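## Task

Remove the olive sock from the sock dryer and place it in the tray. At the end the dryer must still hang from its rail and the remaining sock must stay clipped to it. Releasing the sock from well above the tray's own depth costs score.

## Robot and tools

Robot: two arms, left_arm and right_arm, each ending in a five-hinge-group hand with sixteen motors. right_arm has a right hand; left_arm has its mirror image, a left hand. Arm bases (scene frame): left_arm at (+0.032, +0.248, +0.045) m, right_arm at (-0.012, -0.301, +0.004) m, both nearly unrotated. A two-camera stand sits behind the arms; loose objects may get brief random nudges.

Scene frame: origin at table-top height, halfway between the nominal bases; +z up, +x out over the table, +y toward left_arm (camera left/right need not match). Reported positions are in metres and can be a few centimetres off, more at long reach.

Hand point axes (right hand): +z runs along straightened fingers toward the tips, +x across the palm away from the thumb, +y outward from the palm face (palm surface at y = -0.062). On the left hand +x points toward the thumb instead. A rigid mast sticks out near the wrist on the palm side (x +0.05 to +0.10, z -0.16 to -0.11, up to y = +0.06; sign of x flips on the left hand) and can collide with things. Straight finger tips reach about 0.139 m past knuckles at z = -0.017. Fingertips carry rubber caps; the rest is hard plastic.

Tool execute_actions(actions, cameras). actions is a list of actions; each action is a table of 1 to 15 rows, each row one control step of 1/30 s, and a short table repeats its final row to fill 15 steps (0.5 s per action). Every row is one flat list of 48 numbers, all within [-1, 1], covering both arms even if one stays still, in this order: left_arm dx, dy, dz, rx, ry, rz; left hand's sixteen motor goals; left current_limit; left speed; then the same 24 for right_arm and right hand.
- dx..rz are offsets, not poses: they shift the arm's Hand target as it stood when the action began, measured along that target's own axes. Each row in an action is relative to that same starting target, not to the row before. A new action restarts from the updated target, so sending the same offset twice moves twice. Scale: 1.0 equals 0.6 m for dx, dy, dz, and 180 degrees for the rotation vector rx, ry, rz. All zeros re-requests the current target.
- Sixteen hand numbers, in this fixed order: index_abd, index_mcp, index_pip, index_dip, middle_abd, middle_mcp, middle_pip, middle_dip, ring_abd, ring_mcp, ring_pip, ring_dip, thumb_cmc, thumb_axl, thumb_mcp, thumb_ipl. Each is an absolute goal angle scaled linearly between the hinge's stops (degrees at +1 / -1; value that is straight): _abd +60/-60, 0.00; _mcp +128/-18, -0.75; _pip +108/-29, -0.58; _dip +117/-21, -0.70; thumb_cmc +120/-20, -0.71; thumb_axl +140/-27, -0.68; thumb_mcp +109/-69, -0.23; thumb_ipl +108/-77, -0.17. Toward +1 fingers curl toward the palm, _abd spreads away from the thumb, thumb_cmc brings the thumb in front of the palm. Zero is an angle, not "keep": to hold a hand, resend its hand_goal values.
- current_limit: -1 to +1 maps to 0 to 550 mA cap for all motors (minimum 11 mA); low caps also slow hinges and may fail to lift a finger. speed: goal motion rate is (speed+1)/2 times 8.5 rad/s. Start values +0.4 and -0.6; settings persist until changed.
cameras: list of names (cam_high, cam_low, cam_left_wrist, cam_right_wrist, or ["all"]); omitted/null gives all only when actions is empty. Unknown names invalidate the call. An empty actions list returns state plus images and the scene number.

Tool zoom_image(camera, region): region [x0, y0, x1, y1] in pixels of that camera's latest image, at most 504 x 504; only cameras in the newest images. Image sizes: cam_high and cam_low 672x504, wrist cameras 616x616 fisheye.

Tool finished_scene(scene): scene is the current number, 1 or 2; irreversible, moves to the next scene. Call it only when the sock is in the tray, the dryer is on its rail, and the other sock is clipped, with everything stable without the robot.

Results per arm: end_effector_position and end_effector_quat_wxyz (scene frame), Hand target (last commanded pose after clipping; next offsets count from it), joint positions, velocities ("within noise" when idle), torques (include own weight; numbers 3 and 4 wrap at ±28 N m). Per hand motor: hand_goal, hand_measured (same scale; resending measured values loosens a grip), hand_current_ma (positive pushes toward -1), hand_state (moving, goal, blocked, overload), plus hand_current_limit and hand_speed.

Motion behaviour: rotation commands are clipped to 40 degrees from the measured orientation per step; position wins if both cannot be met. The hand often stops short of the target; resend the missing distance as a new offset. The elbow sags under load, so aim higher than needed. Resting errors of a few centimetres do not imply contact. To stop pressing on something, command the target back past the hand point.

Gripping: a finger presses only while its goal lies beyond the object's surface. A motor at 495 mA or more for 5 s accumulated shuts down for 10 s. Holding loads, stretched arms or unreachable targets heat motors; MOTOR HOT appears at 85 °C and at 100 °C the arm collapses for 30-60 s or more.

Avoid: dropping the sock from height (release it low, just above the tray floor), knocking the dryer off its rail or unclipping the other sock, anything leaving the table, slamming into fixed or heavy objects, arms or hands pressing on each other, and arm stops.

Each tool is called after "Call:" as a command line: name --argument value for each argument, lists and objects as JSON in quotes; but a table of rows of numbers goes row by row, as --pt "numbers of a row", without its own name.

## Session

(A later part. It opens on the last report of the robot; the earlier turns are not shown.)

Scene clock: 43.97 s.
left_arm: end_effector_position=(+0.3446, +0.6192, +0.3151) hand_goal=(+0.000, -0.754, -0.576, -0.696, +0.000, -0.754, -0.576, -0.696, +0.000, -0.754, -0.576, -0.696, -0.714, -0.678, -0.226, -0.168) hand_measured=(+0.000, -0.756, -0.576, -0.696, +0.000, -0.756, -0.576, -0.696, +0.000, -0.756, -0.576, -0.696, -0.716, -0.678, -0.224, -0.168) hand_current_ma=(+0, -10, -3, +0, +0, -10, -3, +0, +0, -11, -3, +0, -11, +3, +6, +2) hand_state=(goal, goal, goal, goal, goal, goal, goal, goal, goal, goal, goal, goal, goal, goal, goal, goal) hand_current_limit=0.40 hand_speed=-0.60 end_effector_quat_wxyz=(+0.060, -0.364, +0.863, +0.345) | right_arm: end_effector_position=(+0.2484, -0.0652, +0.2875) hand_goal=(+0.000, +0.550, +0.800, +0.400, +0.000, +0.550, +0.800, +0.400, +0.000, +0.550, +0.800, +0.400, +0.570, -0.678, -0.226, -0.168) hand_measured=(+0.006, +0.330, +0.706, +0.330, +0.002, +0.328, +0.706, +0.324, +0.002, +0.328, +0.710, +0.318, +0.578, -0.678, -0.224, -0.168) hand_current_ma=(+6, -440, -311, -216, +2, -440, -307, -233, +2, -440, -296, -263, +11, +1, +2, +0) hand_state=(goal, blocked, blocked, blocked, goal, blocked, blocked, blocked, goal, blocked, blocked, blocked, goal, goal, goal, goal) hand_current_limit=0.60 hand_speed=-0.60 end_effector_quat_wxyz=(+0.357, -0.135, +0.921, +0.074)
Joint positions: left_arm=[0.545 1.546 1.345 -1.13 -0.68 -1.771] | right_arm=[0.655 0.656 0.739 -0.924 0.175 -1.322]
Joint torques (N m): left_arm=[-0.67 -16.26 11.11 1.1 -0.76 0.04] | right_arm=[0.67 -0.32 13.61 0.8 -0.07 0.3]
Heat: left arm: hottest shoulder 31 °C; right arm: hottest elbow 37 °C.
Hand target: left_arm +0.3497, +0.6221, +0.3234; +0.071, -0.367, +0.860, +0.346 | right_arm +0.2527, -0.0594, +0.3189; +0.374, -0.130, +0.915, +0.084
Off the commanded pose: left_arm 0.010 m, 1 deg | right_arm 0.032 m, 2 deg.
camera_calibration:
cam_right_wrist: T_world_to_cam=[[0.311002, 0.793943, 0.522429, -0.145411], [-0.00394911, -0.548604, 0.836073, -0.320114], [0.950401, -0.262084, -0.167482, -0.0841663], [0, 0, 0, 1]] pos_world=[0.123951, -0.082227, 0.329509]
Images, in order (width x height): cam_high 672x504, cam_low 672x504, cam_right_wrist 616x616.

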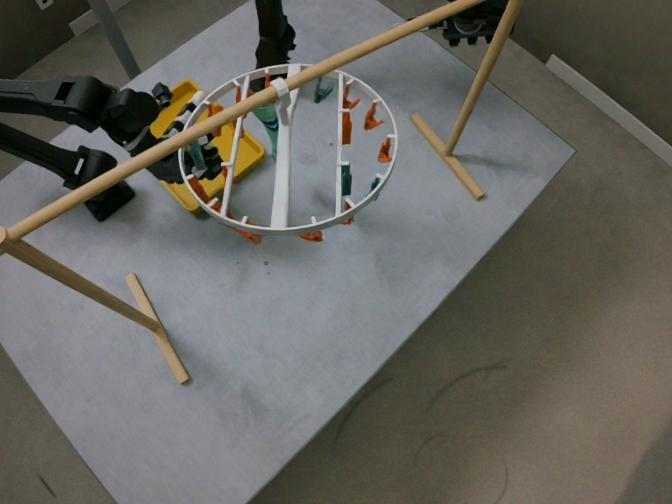

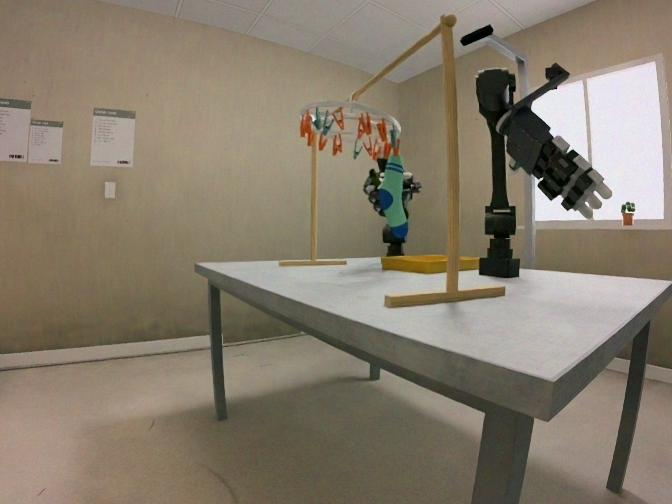

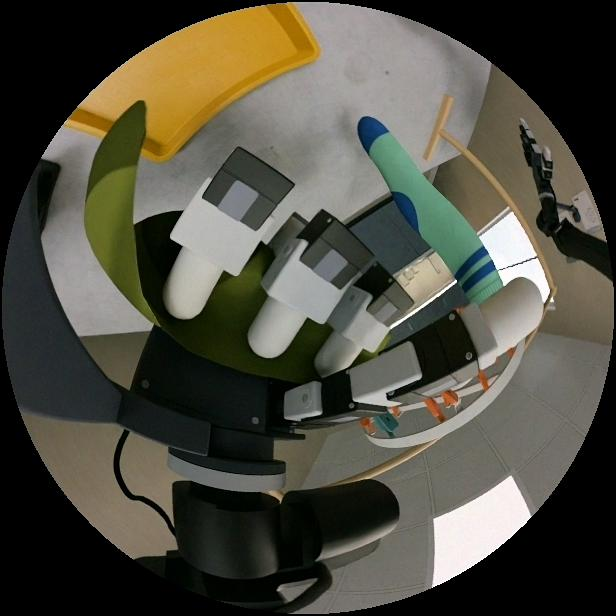

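Call:
execute_actions --actions '[[[0,0,0,0,0,0,0,-0.754,-0.576,-0.696,0,-0.754,-0.576,-0.696,0,-0.754,-0.576,-0.696,-0.714,-0.678,-0.226,-0.168,0.4,-0.6,0.0778,0.0435,-0.0638,0.00818,0.0621,0.00818,0,0.55,0.8,0.4,0,0.55,0.8,0.4,0,0.55,0.8,0.4,0.57,-0.678,-0.226,-0.168,0.6,-0.6]],[[0,0,0,0,0,0,0,-0.754,-0.576,-0.696,0,-0.754,-0.576,-0.696,0,-0.754,-0.576,-0.696,-0.714,-0.678,-0.226,-0.168,0.4,-0.6,0.0899,0.0399,-0.0484,0.00818,0.0621,0.00818,0,0.55,0.8,0.4,0,0.55,0.8,0.4,0,0.55,0.8,0.4,0.57,-0.678,-0.226,-0.168,0.6,-0.6]],[[0,0,0,0,0,0,0,-0.754,-0.576,-0.696,0,-0.754,-0.576,-0.696,0,-0.754,-0.576,-0.696,-0.714,-0.678,-0.226,-0.168,0.4,-0.6,0.1315,0.026,-0.0263,0.00818,0.0621,0.00818,0,0.55,0.8,0.4,0,0.55,0.8,0.4,0,0.55,0.8,0.4,0.57,-0.678,-0.226,-0.168,0.6,-0.6]]]' --cameras '["cam_high","cam_low","cam_right_wrist"]'

Scene clock: 46.53 s.
left_arm: end_effector_position=(+0.3446, +0.6192, +0.3151) hand_goal=(+0.000, -0.754, -0.576, -0.696, +0.000, -0.754, -0.576, -0.696, +0.000, -0.754, -0.576, -0.696, -0.714, -0.678, -0.226, -0.168) hand_measured=(+0.000, -0.756, -0.576, -0.696, +0.000, -0.756, -0.576, -0.696, +0.000, -0.756, -0.576, -0.696, -0.716, -0.678, -0.224, -0.168) hand_current_ma=(+0, -10, -3, +0, +0, -10, -3, +0, +0, -11, -3, +0, -11, +3, +6, +2) hand_state=(goal, goal, goal, goal, goal, goal, goal, goal, goal, goal, goal, goal, goal, goal, goal, goal) hand_current_limit=0.40 hand_speed=-0.60 end_effector_quat_wxyz=(+0.060, -0.364, +0.863, +0.345) | right_arm: end_effector_position=(+0.0421, -0.0509, +0.2755) hand_goal=(+0.000, +0.550, +0.800, +0.400, +0.000, +0.550, +0.800, +0.400, +0.000, +0.550, +0.800, +0.400, +0.570, -0.678, -0.226, -0.168) hand_measured=(+0.004, +0.330, +0.706, +0.330, +0.002, +0.328, +0.706, +0.324, +0.002, +0.328, +0.710, +0.318, +0.572, -0.678, -0.224, -0.168) hand_current_ma=(+5, -440, -311, -216, +2, -440, -307, -233, +2, -440, -296, -263, +3, +1, +4, +0) hand_state=(goal, blocked, blocked, blocked, goal, blocked, blocked, blocked, goal, blocked, blocked, blocked, goal, goal, goal, goal) hand_current_limit=0.60 hand_speed=-0.60 end_effector_quat_wxyz=(+0.091, -0.112, +0.989, +0.041)
Joint positions: left_arm=[0.545 1.546 1.345 -1.13 -0.68 -1.771] | right_arm=[1.471 0.664 0.896 -1.675 0.155 -0.382]
Joint torques (N m): left_arm=[-0.85 -16.32 11.12 0.95 -0.76 0.05] | right_arm=[0.67 0.26 11.23 -0.03 0.11 0.09]
Heat: left arm: hottest shoulder 31 °C; right arm: hottest elbow 38 °C.
Hand target: left_arm +0.3497, +0.6221, +0.3234; +0.071, -0.367, +0.860, +0.346 | right_arm +0.0416, -0.0477, +0.2954; +0.095, -0.099, +0.990, +0.022
Off the commanded pose: left_arm 0.010 m, 1 deg | right_arm 0.020 m, 3 deg.
joint sent to its limit (right arm) — joint 4 (wrist pitch), lower limit. The joint targets are off in orientation, not in position.
camera_calibration:
cam_right_wrist: T_world_to_cam=[[0.543704, 0.819592, 0.180705, -0.000747287], [0.421803, -0.452988, 0.78542, -0.302067], [0.725581, -0.350814, -0.591998, 0.235568], [0, 0, 0, 1]] pos_world=[-0.0431041, -0.0535801, 0.37684]
Images, in order (width x height): cam_high 672x504, cam_low 672x504, cam_right_wrist 616x616.

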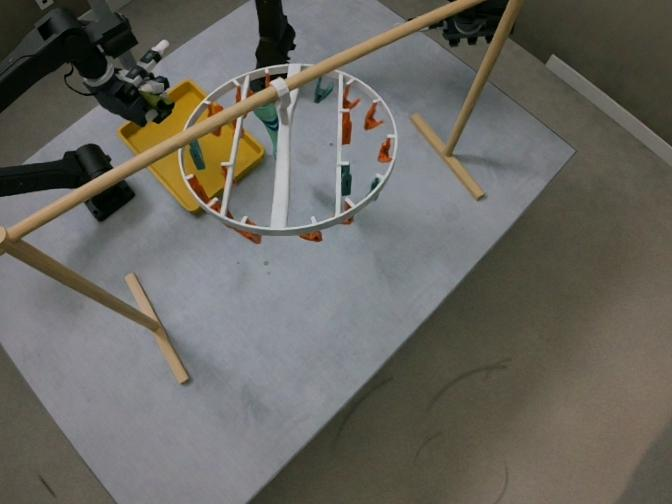

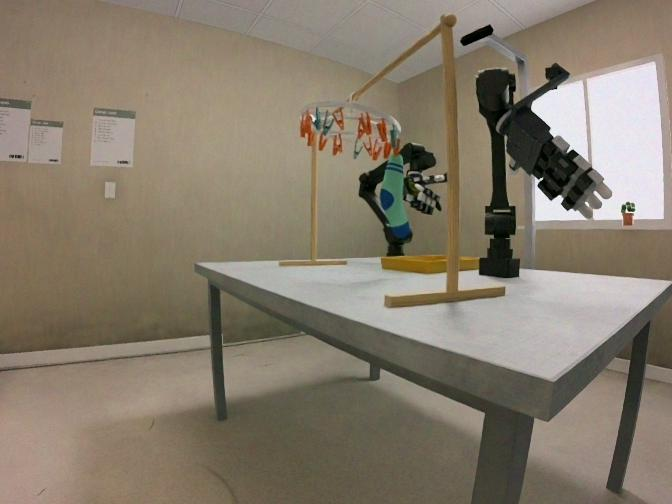

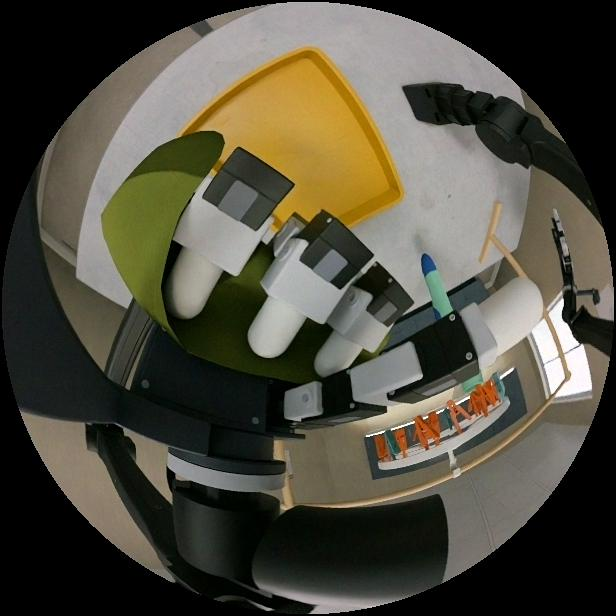

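Call:
execute_actions --actions '[[[0,0,0,0,0,0,0,-0.754,-0.576,-0.696,0,-0.754,-0.576,-0.696,0,-0.754,-0.576,-0.696,-0.714,-0.678,-0.226,-0.168,0.4,-0.6,0.0379,0.0032,0.0662,0,0,0,0,0.55,0.8,0.4,0,0.55,0.8,0.4,0,0.55,0.8,0.4,0.57,-0.678,-0.226,-0.168,0.6,-0.6]],[[0,0,0,0,0,0,0,-0.754,-0.576,-0.696,0,-0.754,-0.576,-0.696,0,-0.754,-0.576,-0.696,-0.714,-0.678,-0.226,-0.168,0.4,-0.6,0.0379,0.0032,0.0662,0,0,0,0,0.55,0.8,0.4,0,0.55,0.8,0.4,0,0.55,0.8,0.4,0.57,-0.678,-0.226,-0.168,0.6,-0.6]]]' --cameras '["cam_high","cam_low","cam_left_wrist","cam_right_wrist"]'

Scene clock: 49.70 s.
left_arm: end_effector_position=(+0.3446, +0.6192, +0.3151) hand_goal=(+0.000, -0.754, -0.576, -0.696, +0.000, -0.754, -0.576, -0.696, +0.000, -0.754, -0.576, -0.696, -0.714, -0.678, -0.226, -0.168) hand_measured=(+0.000, -0.756, -0.576, -0.696, +0.000, -0.756, -0.576, -0.696, +0.000, -0.756, -0.576, -0.696, -0.716, -0.678, -0.224, -0.168) hand_current_ma=(+0, -10, -3, +0, +0, -10, -3, +0, +0, -11, -3, +0, -11, +3, +6, +2) hand_state=(goal, goal, goal, goal, goal, goal, goal, goal, goal, goal, goal, goal, goal, goal, goal, goal) hand_current_limit=0.40 hand_speed=-0.60 end_effector_quat_wxyz=(+0.060, -0.364, +0.863, +0.345) | right_arm: end_effector_position=(+0.0127, -0.0512, +0.2090) hand_goal=(+0.000, +0.550, +0.800, +0.400, +0.000, +0.550, +0.800, +0.400, +0.000, +0.550, +0.800, +0.400, +0.570, -0.678, -0.226, -0.168) hand_measured=(+0.004, +0.330, +0.706, +0.330, +0.002, +0.328, +0.706, +0.324, +0.002, +0.328, +0.710, +0.318, +0.572, -0.678, -0.222, -0.168) hand_current_ma=(+5, -440, -311, -216, +2, -440, -307, -233, +2, -440, -296, -263, +2, +1, +5, +0) hand_state=(goal, blocked, blocked, blocked, goal, blocked, blocked, blocked, goal, blocked, blocked, blocked, goal, goal, goal, goal) hand_current_limit=0.60 hand_speed=-0.60 end_effector_quat_wxyz=(+0.093, -0.101, +0.990, +0.017)
Joint positions: left_arm=[0.545 1.546 1.345 -1.13 -0.68 -1.771] | right_arm=[1.696 0.678 0.737 -1.592 0.186 -0.129]
Joint torques (N m): left_arm=[-0.97 -16.38 11.25 1.02 -0.77 0.05] | right_arm=[0.67 0.44 7.82 0.87 0.25 0.11]
Heat: left arm: hottest shoulder 31 °C; right arm: hottest elbow 38 °C.
Hand target: left_arm +0.3497, +0.6221, +0.3234; +0.071, -0.367, +0.860, +0.346 | right_arm +0.0118, -0.0477, +0.2086; +0.095, -0.099, +0.990, +0.022
Off the commanded pose: left_arm 0.010 m, 1 deg | right_arm 0.004 m, 1 deg.
camera_calibration:
cam_right_wrist: T_world_to_cam=[[0.563797, 0.812578, 0.147818, 0.0337771], [0.403439, -0.427124, 0.809198, -0.241019], [0.720673, -0.396588, -0.568637, 0.210199], [0, 0, 0, 1]] pos_world=[-0.0732918, -0.0470291, 0.309567]

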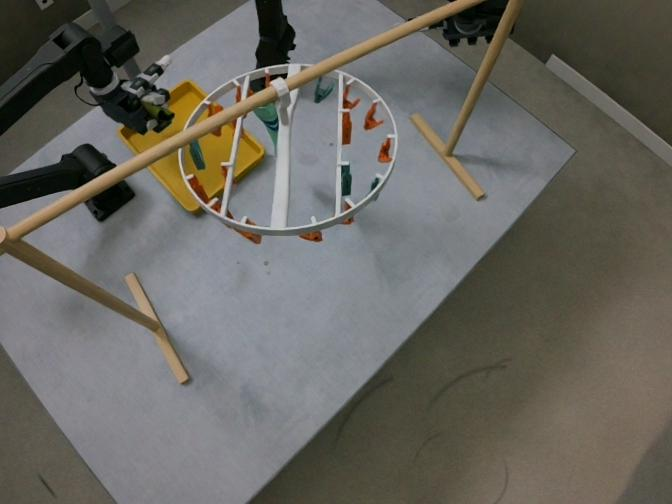

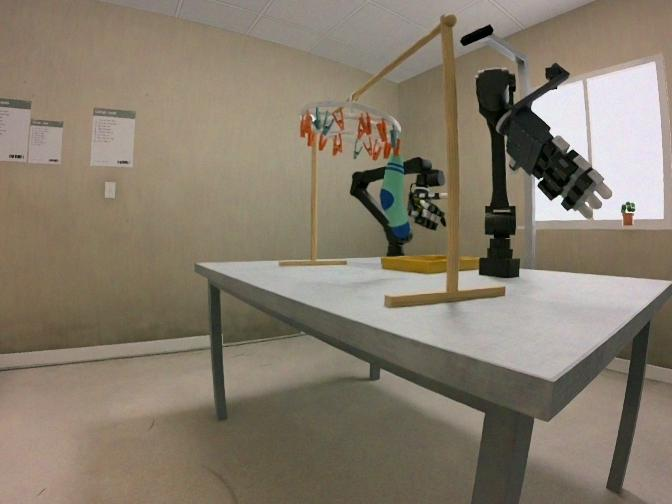

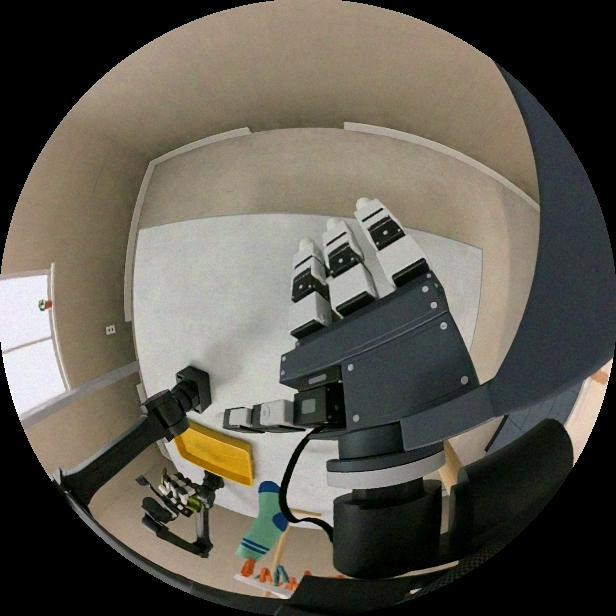

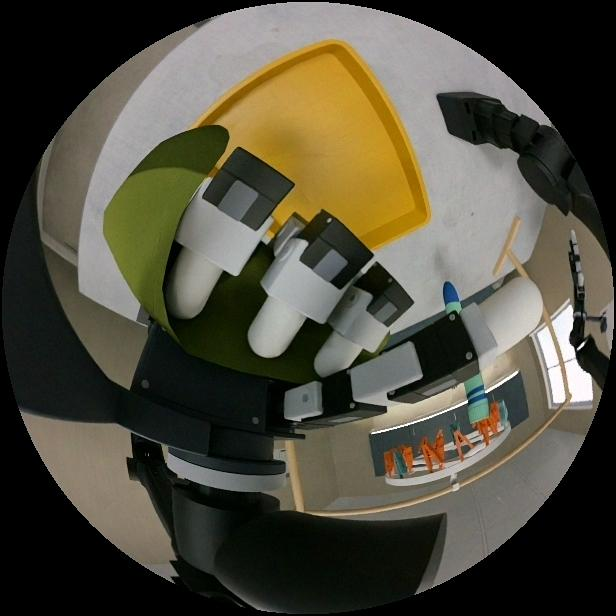

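Call:
execute_actions --actions '[[[0,0,0,0,0,0,0,-0.754,-0.576,-0.696,0,-0.754,-0.576,-0.696,0,-0.754,-0.576,-0.696,-0.714,-0.678,-0.226,-0.168,0.4,-0.6,-0.012,0.0359,0.0669,0,0,0,0,0.55,0.8,0.4,0,0.55,0.8,0.4,0,0.55,0.8,0.4,0.57,-0.678,-0.226,-0.168,0.6,-0.6]],[[0,0,0,0,0,0,0,-0.754,-0.576,-0.696,0,-0.754,-0.576,-0.696,0,-0.754,-0.576,-0.696,-0.714,-0.678,-0.226,-0.168,0.4,-0.6,-0.012,0.0359,0.0669,0,0,0,0,0.55,0.8,0.4,0,0.55,0.8,0.4,0,0.55,0.8,0.4,0.57,-0.678,-0.226,-0.168,0.6,-0.6]]]' --cameras '["cam_high","cam_low","cam_left_wrist","cam_right_wrist"]'

Call:
zoom_image --camera "cam_left_wrist" --region '[120, 400, 290, 570]'

Call:
zoom_image --camera "cam_low" --region '[350, 140, 500, 290]'

Scene clock: 51.77 s.
left_arm: end_effector_position=(+0.3446, +0.6192, +0.3151) hand_goal=(+0.000, -0.754, -0.576, -0.696, +0.000, -0.754, -0.576, -0.696, +0.000, -0.754, -0.576, -0.696, -0.714, -0.678, -0.226, -0.168) hand_measured=(+0.000, -0.756, -0.576, -0.696, +0.000, -0.756, -0.576, -0.696, +0.000, -0.756, -0.576, -0.696, -0.716, -0.678, -0.224, -0.168) hand_current_ma=(+0, -10, -3, +0, +0, -10, -3, +0, +0, -11, -3, +0, -11, +3, +6, +2) hand_state=(goal, goal, goal, goal, goal, goal, goal, goal, goal, goal, goal, goal, goal, goal, goal, goal) hand_current_limit=0.40 hand_speed=-0.60 end_effector_quat_wxyz=(+0.060, -0.364, +0.863, +0.345) | right_arm: end_effector_position=(+0.0304, -0.0009, +0.1346) hand_goal=(+0.000, +0.550, +0.800, +0.400, +0.000, +0.550, +0.800, +0.400, +0.000, +0.550, +0.800, +0.400, +0.570, -0.678, -0.226, -0.168) hand_measured=(+0.004, +0.330, +0.706, +0.330, +0.002, +0.328, +0.706, +0.324, +0.002, +0.328, +0.710, +0.318, +0.572, -0.678, -0.222, -0.168) hand_current_ma=(+5, -440, -311, -216, +2, -440, -307, -233, +2, -440, -296, -263, +2, +1, +5, +0) hand_state=(goal, blocked, blocked, blocked, goal, blocked, blocked, blocked, goal, blocked, blocked, blocked, goal, goal, goal, goal) hand_current_limit=0.60 hand_speed=-0.60 end_effector_quat_wxyz=(+0.096, -0.098, +0.990, +0.018)
Joint positions: left_arm=[0.545 1.546 1.345 -1.13 -0.68 -1.771] | right_arm=[1.596 0.866 0.616 -1.26 0.187 -0.225]
Joint torques (N m): left_arm=[-0.91 -15.97 11.26 0.91 -0.78 0.02] | right_arm=[-0.62 -1.44 7.75 0.9 -0.07 -0.15]
Heat: left arm: hottest shoulder 31 °C; right arm: hottest elbow 38 °C.
Hand target: left_arm +0.3497, +0.6221, +0.3234; +0.071, -0.367, +0.860, +0.346 | right_arm +0.0318, +0.0023, +0.1339; +0.095, -0.099, +0.990, +0.022
Off the commanded pose: left_arm 0.010 m, 1 deg | right_arm 0.004 m, 0 deg.
camera_calibration:
cam_right_wrist: T_world_to_cam=[[0.567261, 0.80888, 0.154685, -0.00705731], [0.396946, -0.433125, 0.80922, -0.166264], [0.72156, -0.397638, -0.566776, 0.174735], [0, 0, 0, 1]] pos_world=[-0.0560808, 0.00317676, 0.234671]

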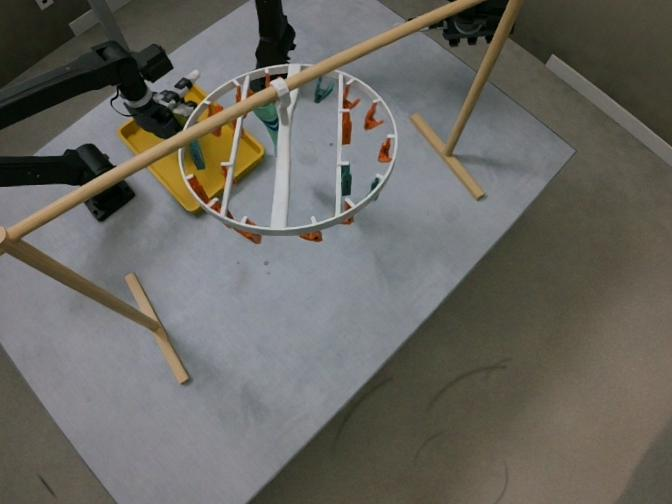

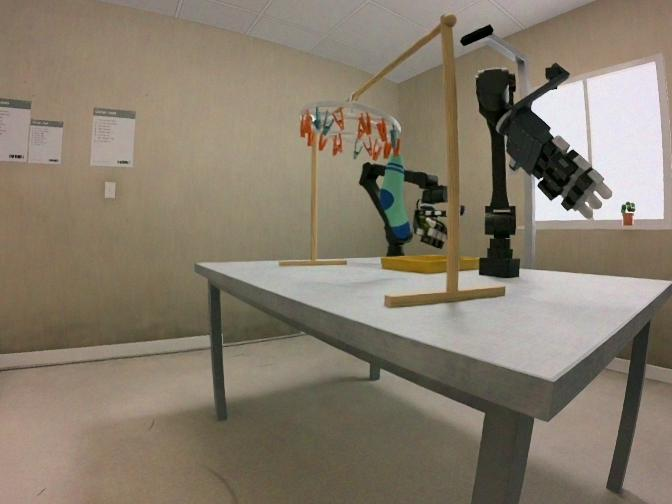

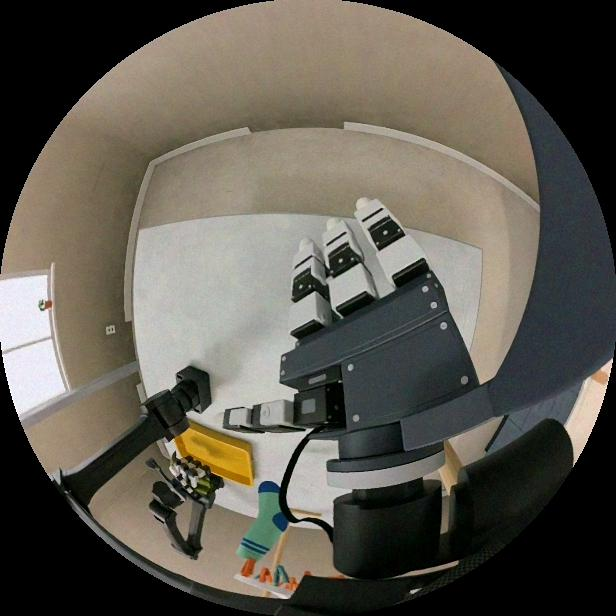

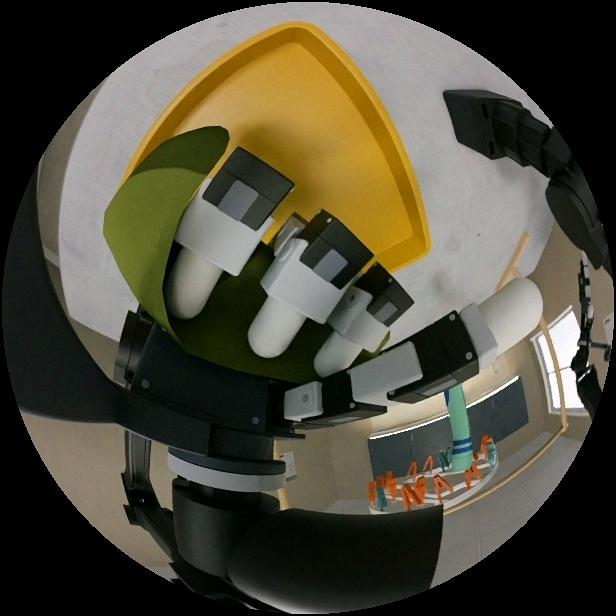

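Scaled by 2.965 from the camera's 616x616 image, which has a finer 880x880 frame.

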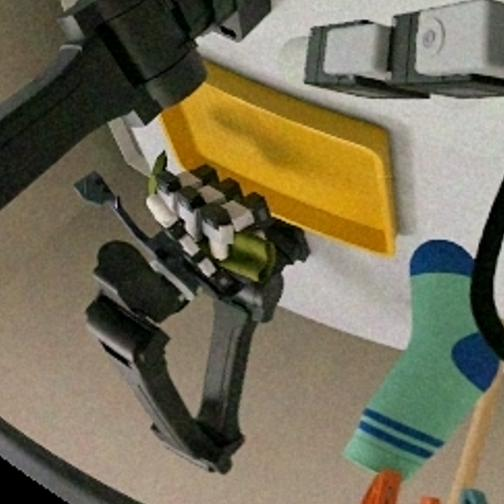

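Scaled by 3.360 from the camera's 672x504 image, which has a finer 960x720 frame.

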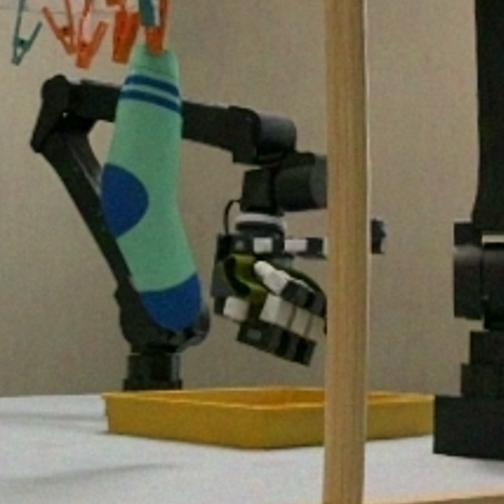

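Call:
execute_actions --actions '[[[0,0,0,0,0,0,0,-0.754,-0.576,-0.696,0,-0.754,-0.576,-0.696,0,-0.754,-0.576,-0.696,-0.714,-0.678,-0.226,-0.168,0.4,-0.6,0.0096,-0.0012,0.049,0,0,0,0,0.55,0.8,0.4,0,0.55,0.8,0.4,0,0.55,0.8,0.4,0.57,-0.678,-0.226,-0.168,0.6,-0.6]],[[0,0,0,0,0,0,0,-0.754,-0.576,-0.696,0,-0.754,-0.576,-0.696,0,-0.754,-0.576,-0.696,-0.714,-0.678,-0.226,-0.168,0.4,-0.6,0.0096,-0.0012,0.049,0,0,0,0,0.55,0.8,0.4,0,0.55,0.8,0.4,0,0.55,0.8,0.4,0.57,-0.678,-0.226,-0.168,0.6,-0.6]],[[0,0,0,0,0,0,0,-0.754,-0.576,-0.696,0,-0.754,-0.576,-0.696,0,-0.754,-0.576,-0.696,-0.714,-0.678,-0.226,-0.168,0.4,-0.6,0.008,-0.001,0.03,0,0,0,0,0.55,0.8,0.4,0,0.55,0.8,0.4,0,0.55,0.8,0.4,0.57,-0.678,-0.226,-0.168,0.6,-0.6]]]' --cameras '["cam_high","cam_low","cam_left_wrist","cam_right_wrist"]'

Call:
zoom_image --camera "cam_left_wrist" --region '[120, 400, 290, 570]'

Call:
zoom_image --camera "cam_low" --region '[350, 140, 500, 290]'

Scene clock: 54.20 s.
left_arm: end_effector_position=(+0.3446, +0.6192, +0.3151) hand_goal=(+0.000, -0.754, -0.576, -0.696, +0.000, -0.754, -0.576, -0.696, +0.000, -0.754, -0.576, -0.696, -0.714, -0.678, -0.226, -0.168) hand_measured=(+0.000, -0.756, -0.576, -0.696, +0.000, -0.756, -0.576, -0.696, +0.000, -0.756, -0.576, -0.696, -0.716, -0.678, -0.224, -0.168) hand_current_ma=(+0, -10, -3, +0, +0, -10, -3, +0, +0, -11, -3, +0, -11, +3, +6, +2) hand_state=(goal, goal, goal, goal, goal, goal, goal, goal, goal, goal, goal, goal, goal, goal, goal, goal) hand_current_limit=0.40 hand_speed=-0.60 end_effector_quat_wxyz=(+0.060, -0.364, +0.863, +0.345) | right_arm: end_effector_position=(+0.0302, +0.0010, +0.0591) hand_goal=(+0.000, +0.550, +0.800, +0.400, +0.000, +0.550, +0.800, +0.400, +0.000, +0.550, +0.800, +0.400, +0.570, -0.678, -0.226, -0.168) hand_measured=(+0.004, +0.330, +0.706, +0.330, +0.002, +0.328, +0.706, +0.324, +0.002, +0.330, +0.708, +0.318, +0.572, -0.678, -0.222, -0.168) hand_current_ma=(+5, -440, -311, -216, +2, -440, -307, -233, +2, -440, -305, -263, +2, +1, +5, +0) hand_state=(goal, blocked, blocked, blocked, goal, blocked, blocked, blocked, goal, blocked, blocked, blocked, goal, goal, goal, goal) hand_current_limit=0.60 hand_speed=-0.60 end_effector_quat_wxyz=(+0.096, -0.098, +0.990, +0.022)
Joint positions: left_arm=[0.545 1.546 1.345 -1.13 -0.68 -1.771] | right_arm=[1.596 0.981 0.458 -0.98 0.185 -0.226]
Joint torques (N m): left_arm=[-1.03 -16.21 11.17 0.87 -0.76 0.03] | right_arm=[-0.32 -1.49 6.57 0.96 -0.01 -0.09]
Heat: left arm: hottest shoulder 31 °C; right arm: hottest elbow 38 °C.
Hand target: left_arm +0.3497, +0.6221, +0.3234; +0.071, -0.367, +0.860, +0.346 | right_arm +0.0306, +0.0019, +0.0552; +0.095, -0.099, +0.990, +0.022
Off the commanded pose: left_arm 0.010 m, 1 deg | right_arm 0.004 m, 0 deg.
camera_calibration:
cam_right_wrist: T_world_to_cam=[[0.566784, 0.808299, 0.1594, 0.0029453], [0.398384, -0.438246, 0.805749, -0.104061], [0.721142, -0.393183, -0.570404, 0.13322], [0, 0, 0, 1]] pos_world=[-0.0562838, 0.0043949, 0.159367]

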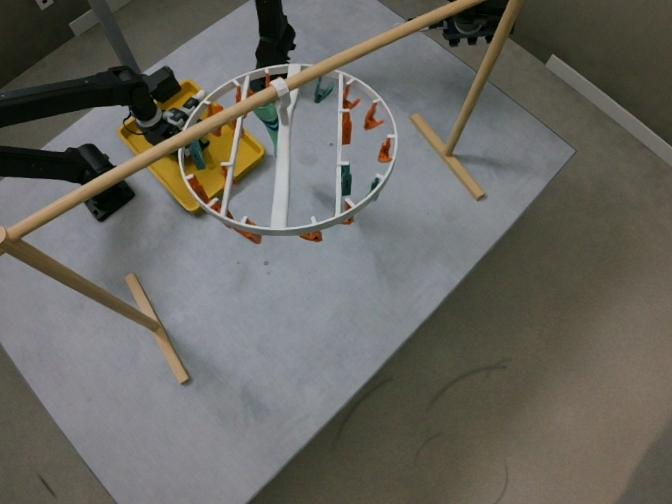

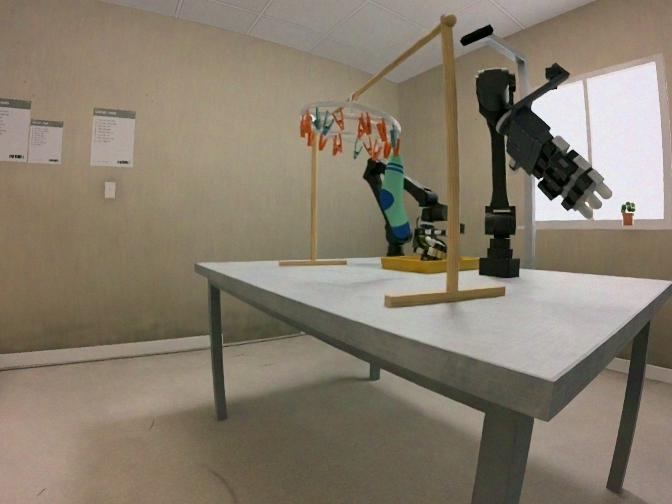

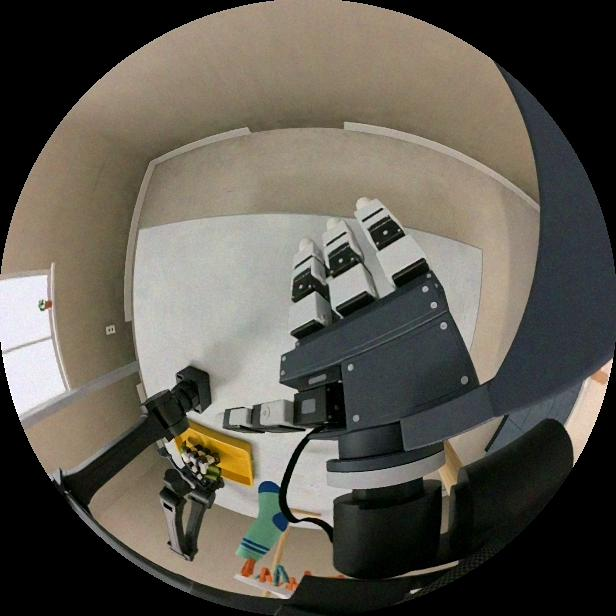

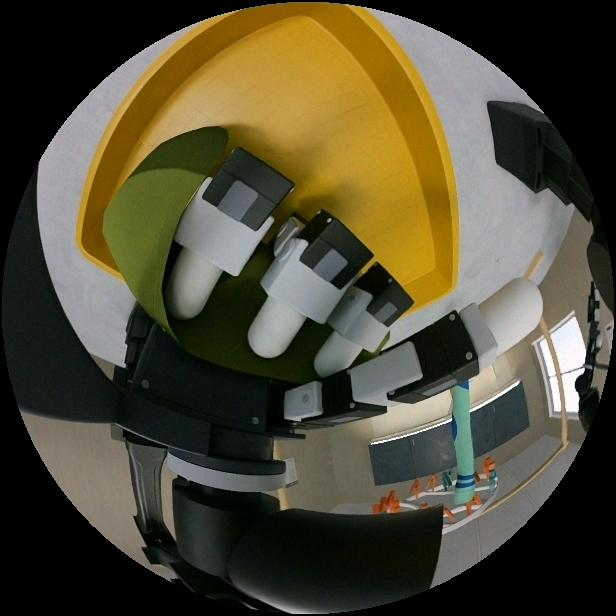

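Scaled by 2.965 from the camera's 616x616 image, which has a finer 880x880 frame.

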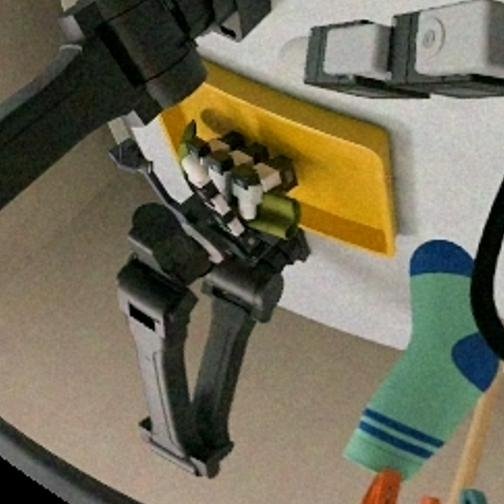

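Scaled by 3.360 from the camera's 672x504 image, which has a finer 960x720 frame.

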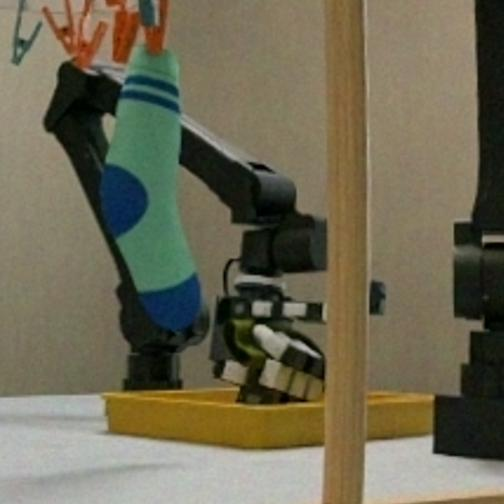

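Call:
execute_actions --actions '[[[0,0,0,0,0,0,0,-0.754,-0.576,-0.696,0,-0.754,-0.576,-0.696,0,-0.754,-0.576,-0.696,-0.714,-0.678,-0.226,-0.168,0.4,-0.6,0.0044,0.0,0.022,0,0,0,0,0.55,0.8,0.4,0,0.55,0.8,0.4,0,0.55,0.8,0.4,0.57,-0.678,-0.226,-0.168,0.6,-0.6]],[[0,0,0,0,0,0,0,-0.754,-0.576,-0.696,0,-0.754,-0.576,-0.696,0,-0.754,-0.576,-0.696,-0.714,-0.678,-0.226,-0.168,0.4,-0.6,0,0,0,0,0,0,0,0.34,0.5,0.1,0,0.34,0.5,0.1,0,0.34,0.5,0.1,0.57,-0.678,-0.226,-0.168,0.4,-0.7]],[[0,0,0,0,0,0,0,-0.754,-0.576,-0.696,0,-0.754,-0.576,-0.696,0,-0.754,-0.576,-0.696,-0.714,-0.678,-0.226,-0.168,0.4,-0.6,0,0,0,0,0,0,0,0.34,0.0,-0.4,0,0.34,0.0,-0.4,0,0.34,0.0,-0.4,0.57,-0.678,-0.226,-0.168,0.4,-0.7]]]' --cameras '["cam_high","cam_low","cam_left_wrist","cam_right_wrist"]'

Call:
zoom_image --camera "cam_left_wrist" --region '[120, 400, 290, 570]'

Call:
zoom_image --camera "cam_low" --region '[350, 140, 500, 290]'

Scene clock: 56.70 s.
left_arm: end_effector_position=(+0.3446, +0.6192, +0.3151) hand_goal=(+0.000, -0.754, -0.576, -0.696, +0.000, -0.754, -0.576, -0.696, +0.000, -0.754, -0.576, -0.696, -0.714, -0.678, -0.226, -0.168) hand_measured=(+0.000, -0.756, -0.576, -0.696, +0.000, -0.756, -0.576, -0.696, +0.000, -0.756, -0.576, -0.696, -0.716, -0.678, -0.224, -0.168) hand_current_ma=(+0, -10, -3, +0, +0, -10, -3, +0, +0, -11, -3, +0, -11, +3, +6, +2) hand_state=(goal, goal, goal, goal, goal, goal, goal, goal, goal, goal, goal, goal, goal, goal, goal, goal) hand_current_limit=0.40 hand_speed=-0.60 end_effector_quat_wxyz=(+0.060, -0.364, +0.863, +0.345) | right_arm: end_effector_position=(+0.0299, +0.0067, +0.0555) hand_goal=(+0.000, +0.340, +0.000, -0.400, +0.000, +0.340, +0.000, -0.400, +0.000, +0.340, +0.000, -0.400, +0.570, -0.678, -0.226, -0.168) hand_measured=(+0.004, +0.320, +0.550, +0.116, +0.002, +0.324, +0.000, -0.398, +0.002, +0.374, +0.000, -0.398, +0.574, -0.686, -0.236, -0.168) hand_current_ma=(+4, -44, +385, +385, +2, -31, +0, +2, +2, +88, +0, +3, +6, -17, -23, +0) hand_state=(goal, blocked, blocked, blocked, goal, goal, goal, goal, goal, blocked, goal, goal, goal, goal, goal, goal) hand_current_limit=0.40 hand_speed=-0.70 end_effector_quat_wxyz=(+0.096, -0.098, +0.990, +0.033)
Joint positions: left_arm=[0.545 1.546 1.345 -1.13 -0.68 -1.771] | right_arm=[1.596 0.996 0.448 -0.934 0.183 -0.227]
Joint torques (N m): left_arm=[-0.79 -15.97 11.23 0.92 -0.75 0.05] | right_arm=[-0.38 -0.38 5.41 1.32 0.07 -0.07]
Heat: left arm: hottest shoulder 31 °C; right arm: hottest elbow 38 °C.
Hand target: left_arm +0.3497, +0.6221, +0.3234; +0.071, -0.367, +0.860, +0.346 | right_arm +0.0304, +0.0023, +0.0418; +0.095, -0.099, +0.990, +0.022
Off the commanded pose: left_arm 0.010 m, 1 deg | right_arm 0.014 m, 1 deg.
camera_calibration:
cam_right_wrist: T_world_to_cam=[[0.565948, 0.805441, 0.175977, -0.00177593], [0.40002, -0.454911, 0.795638, -0.0980035], [0.720893, -0.379895, -0.579649, 0.133994], [0, 0, 0, 1]] pos_world=[-0.0563867, 0.00775098, 0.155957]

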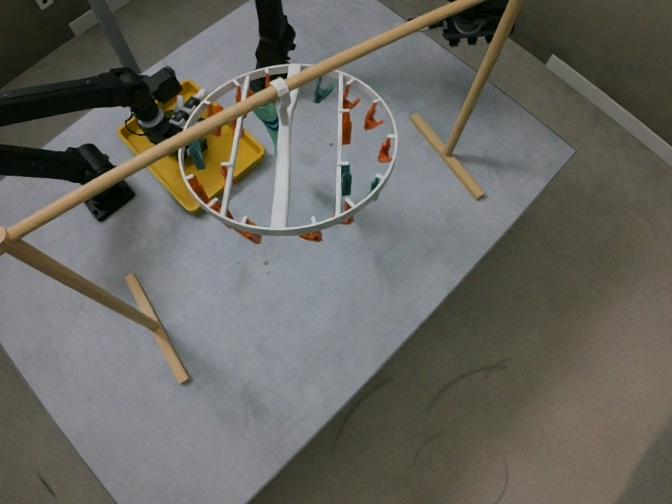

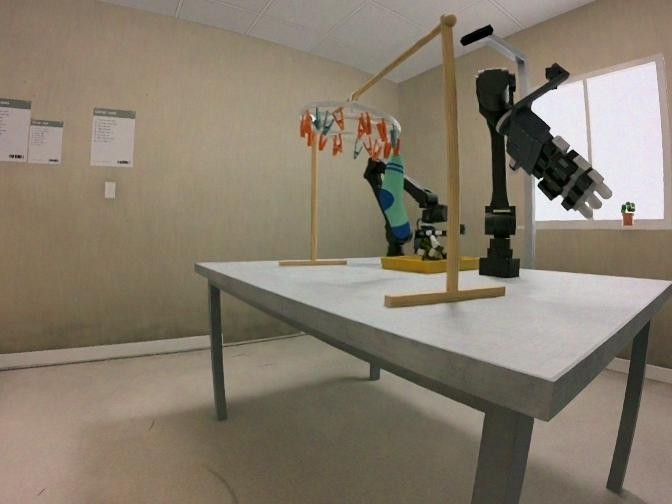

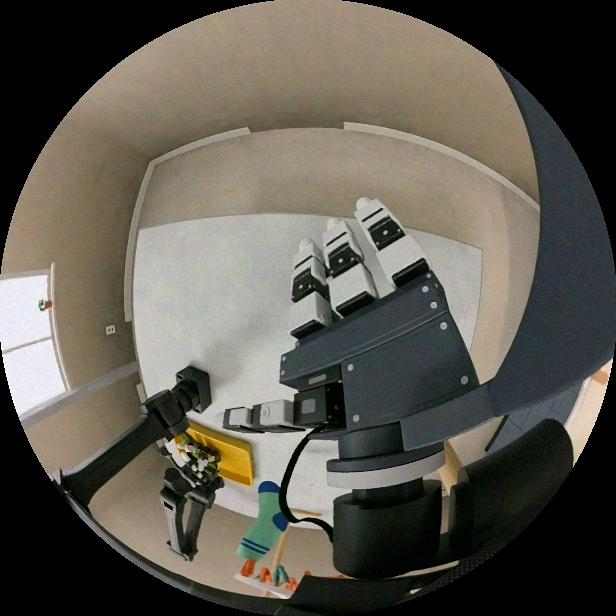

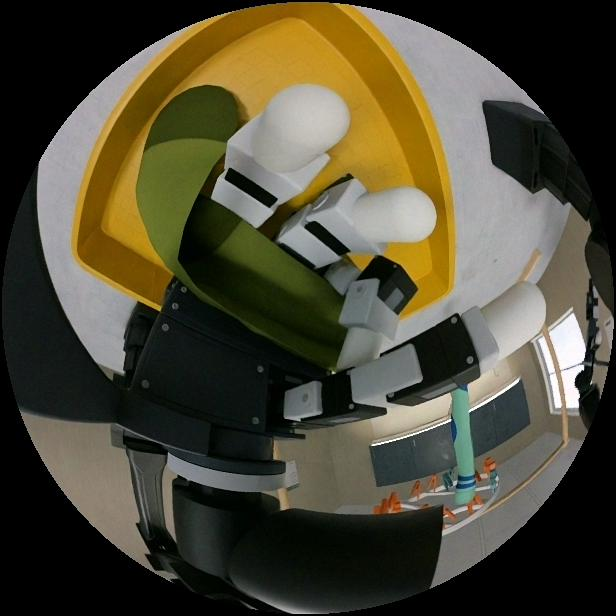

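Scaled by 2.965 from the camera's 616x616 image, which has a finer 880x880 frame.

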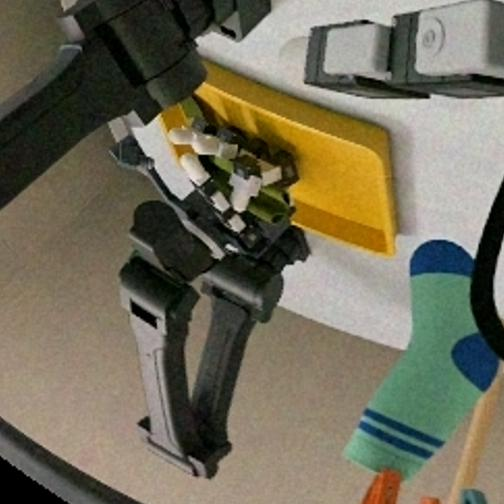

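Scaled by 3.360 from the camera's 672x504 image, which has a finer 960x720 frame.

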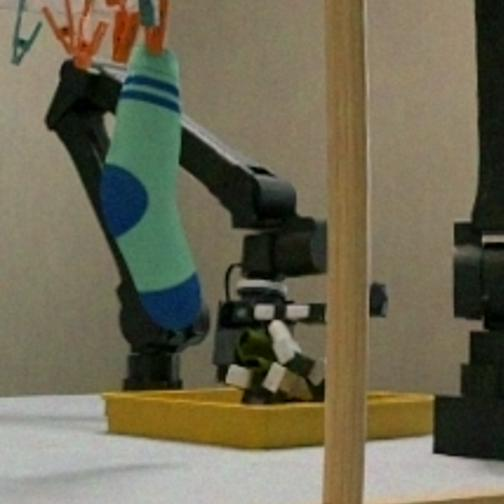

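Call:
execute_actions --actions '[[[0,0,0,0,0,0,0,-0.754,-0.576,-0.696,0,-0.754,-0.576,-0.696,0,-0.754,-0.576,-0.696,-0.714,-0.678,-0.226,-0.168,0.4,-0.6,-0.0138,0.0017,-0.0702,0,0,0,0,0.0,0.45,0.0,0,0.1,0.0,-0.4,0,0.1,0.0,-0.4,0.57,-0.678,-0.226,-0.168,0.4,-0.7]],[[0,0,0,0,0,0,0,-0.754,-0.576,-0.696,0,-0.754,-0.576,-0.696,0,-0.754,-0.576,-0.696,-0.714,-0.678,-0.226,-0.168,0.4,-0.6,0,0,0,0,0,0,0,-0.1,0.0,-0.4,0,-0.07,-0.1,-0.4,0,-0.07,-0.1,-0.4,0.57,-0.678,-0.226,-0.168,0.4,-0.7]]]' --cameras '["cam_high","cam_low","cam_left_wrist","cam_right_wrist"]'

Call:
zoom_image --camera "cam_left_wrist" --region '[120, 400, 290, 570]'

Call:
zoom_image --camera "cam_low" --region '[350, 140, 500, 290]'

Scene clock: 58.27 s.
left_arm: end_effector_position=(+0.3446, +0.6192, +0.3151) hand_goal=(+0.000, -0.754, -0.576, -0.696, +0.000, -0.754, -0.576, -0.696, +0.000, -0.754, -0.576, -0.696, -0.714, -0.678, -0.226, -0.168) hand_measured=(+0.000, -0.756, -0.576, -0.696, +0.000, -0.756, -0.576, -0.696, +0.000, -0.756, -0.576, -0.696, -0.716, -0.678, -0.224, -0.168) hand_current_ma=(+0, -10, -3, +0, +0, -10, -3, +0, +0, -11, -3, +0, -11, +3, +6, +2) hand_state=(goal, goal, goal, goal, goal, goal, goal, goal, goal, goal, goal, goal, goal, goal, goal, goal) hand_current_limit=0.40 hand_speed=-0.60 end_effector_quat_wxyz=(+0.060, -0.364, +0.863, +0.345) | right_arm: end_effector_position=(+0.0294, -0.0031, +0.0758) hand_goal=(+0.000, -0.100, +0.000, -0.400, +0.000, -0.070, -0.100, -0.400, +0.000, -0.070, -0.100, -0.400, +0.570, -0.678, -0.226, -0.168) hand_measured=(+0.004, -0.106, +0.000, -0.398, +0.002, -0.074, -0.100, -0.398, +0.002, -0.032, -0.100, -0.398, +0.574, -0.680, -0.224, -0.168) hand_current_ma=(+4, -7, +0, +2, +2, -6, +0, +2, +2, +104, +0, +3, +6, -3, +4, +0) hand_state=(goal, goal, goal, goal, goal, goal, goal, goal, goal, blocked, goal, goal, goal, goal, goal, goal) hand_current_limit=0.40 hand_speed=-0.70 end_effector_quat_wxyz=(+0.094, -0.099, +0.990, +0.021)
Joint positions: left_arm=[0.545 1.546 1.345 -1.13 -0.68 -1.771] | right_arm=[1.596 0.933 0.484 -1.057 0.181 -0.226]
Joint torques (N m): left_arm=[-0.97 -16.73 11.3 0.94 -0.77 0.04] | right_arm=[-0.26 -1.79 9.26 -0.46 0.2 -0.1]
Heat: left arm: hottest shoulder 32 °C; right arm: hottest elbow 38 °C.
Hand target: left_arm +0.3497, +0.6221, +0.3234; +0.071, -0.367, +0.860, +0.346 | right_arm +0.0304, +0.0022, +0.0848; +0.095, -0.099, +0.990, +0.022
Off the commanded pose: left_arm 0.010 m, 1 deg | right_arm 0.011 m, 0 deg.
camera_calibration:
cam_right_wrist: T_world_to_cam=[[0.567211, 0.808876, 0.154893, 0.00437292], [0.401893, -0.436013, 0.805217, -0.119133], [0.718856, -0.394478, -0.572393, 0.141882], [0, 0, 0, 1]] pos_world=[-0.0565943, 0.000488588, 0.176463]

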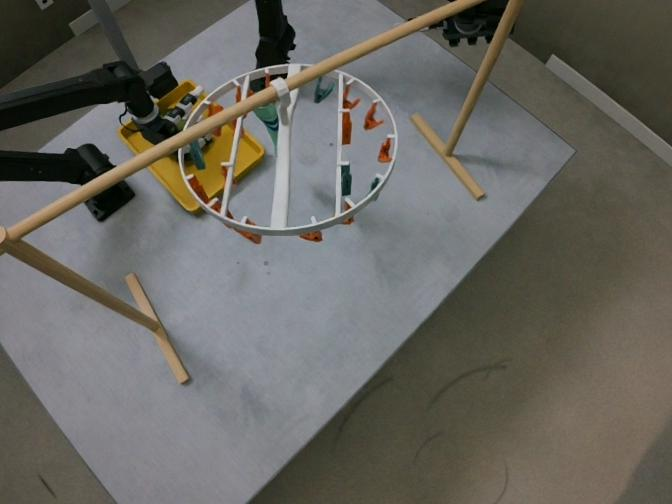

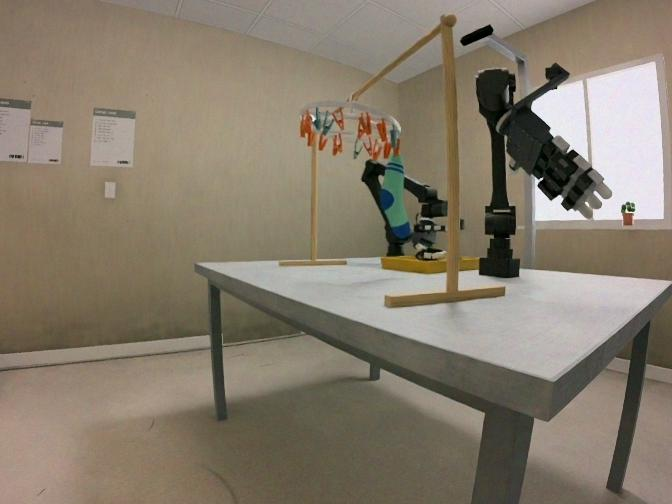

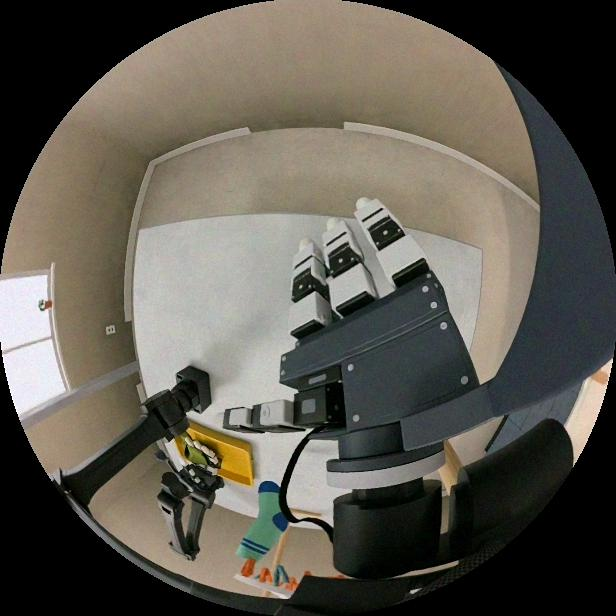

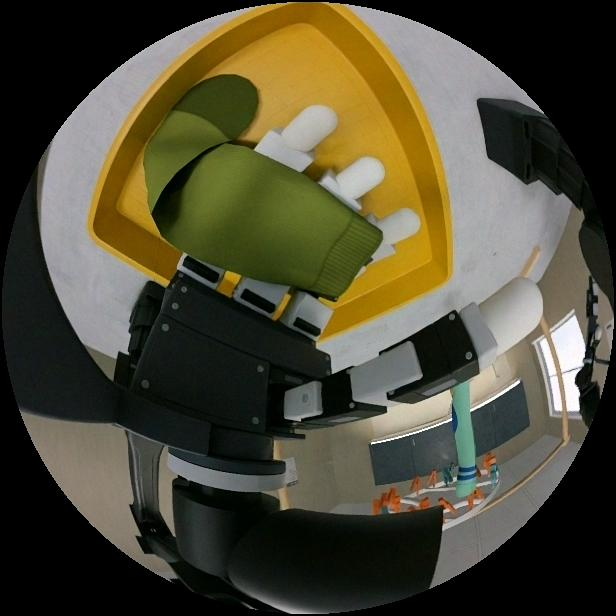

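Scaled by 2.965 from the camera's 616x616 image, which has a finer 880x880 frame.

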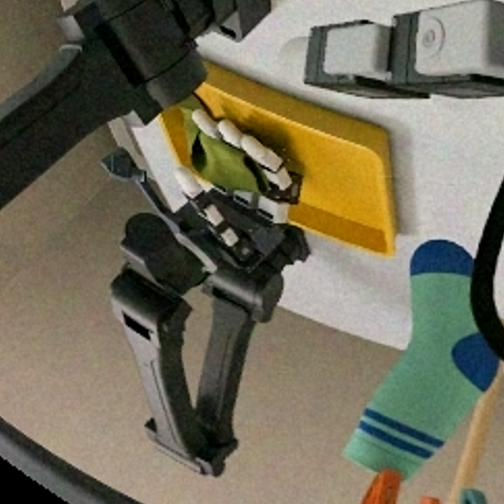

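Scaled by 3.360 from the camera's 672x504 image, which has a finer 960x720 frame.

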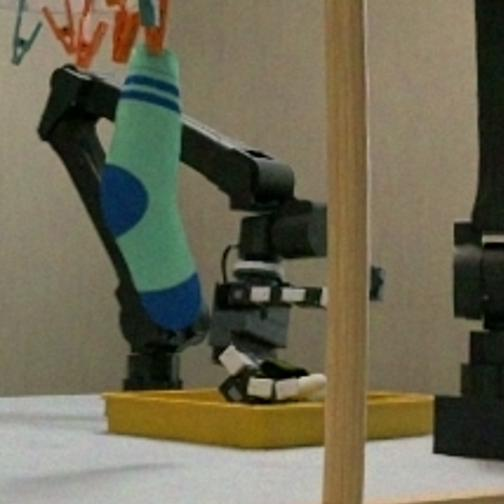

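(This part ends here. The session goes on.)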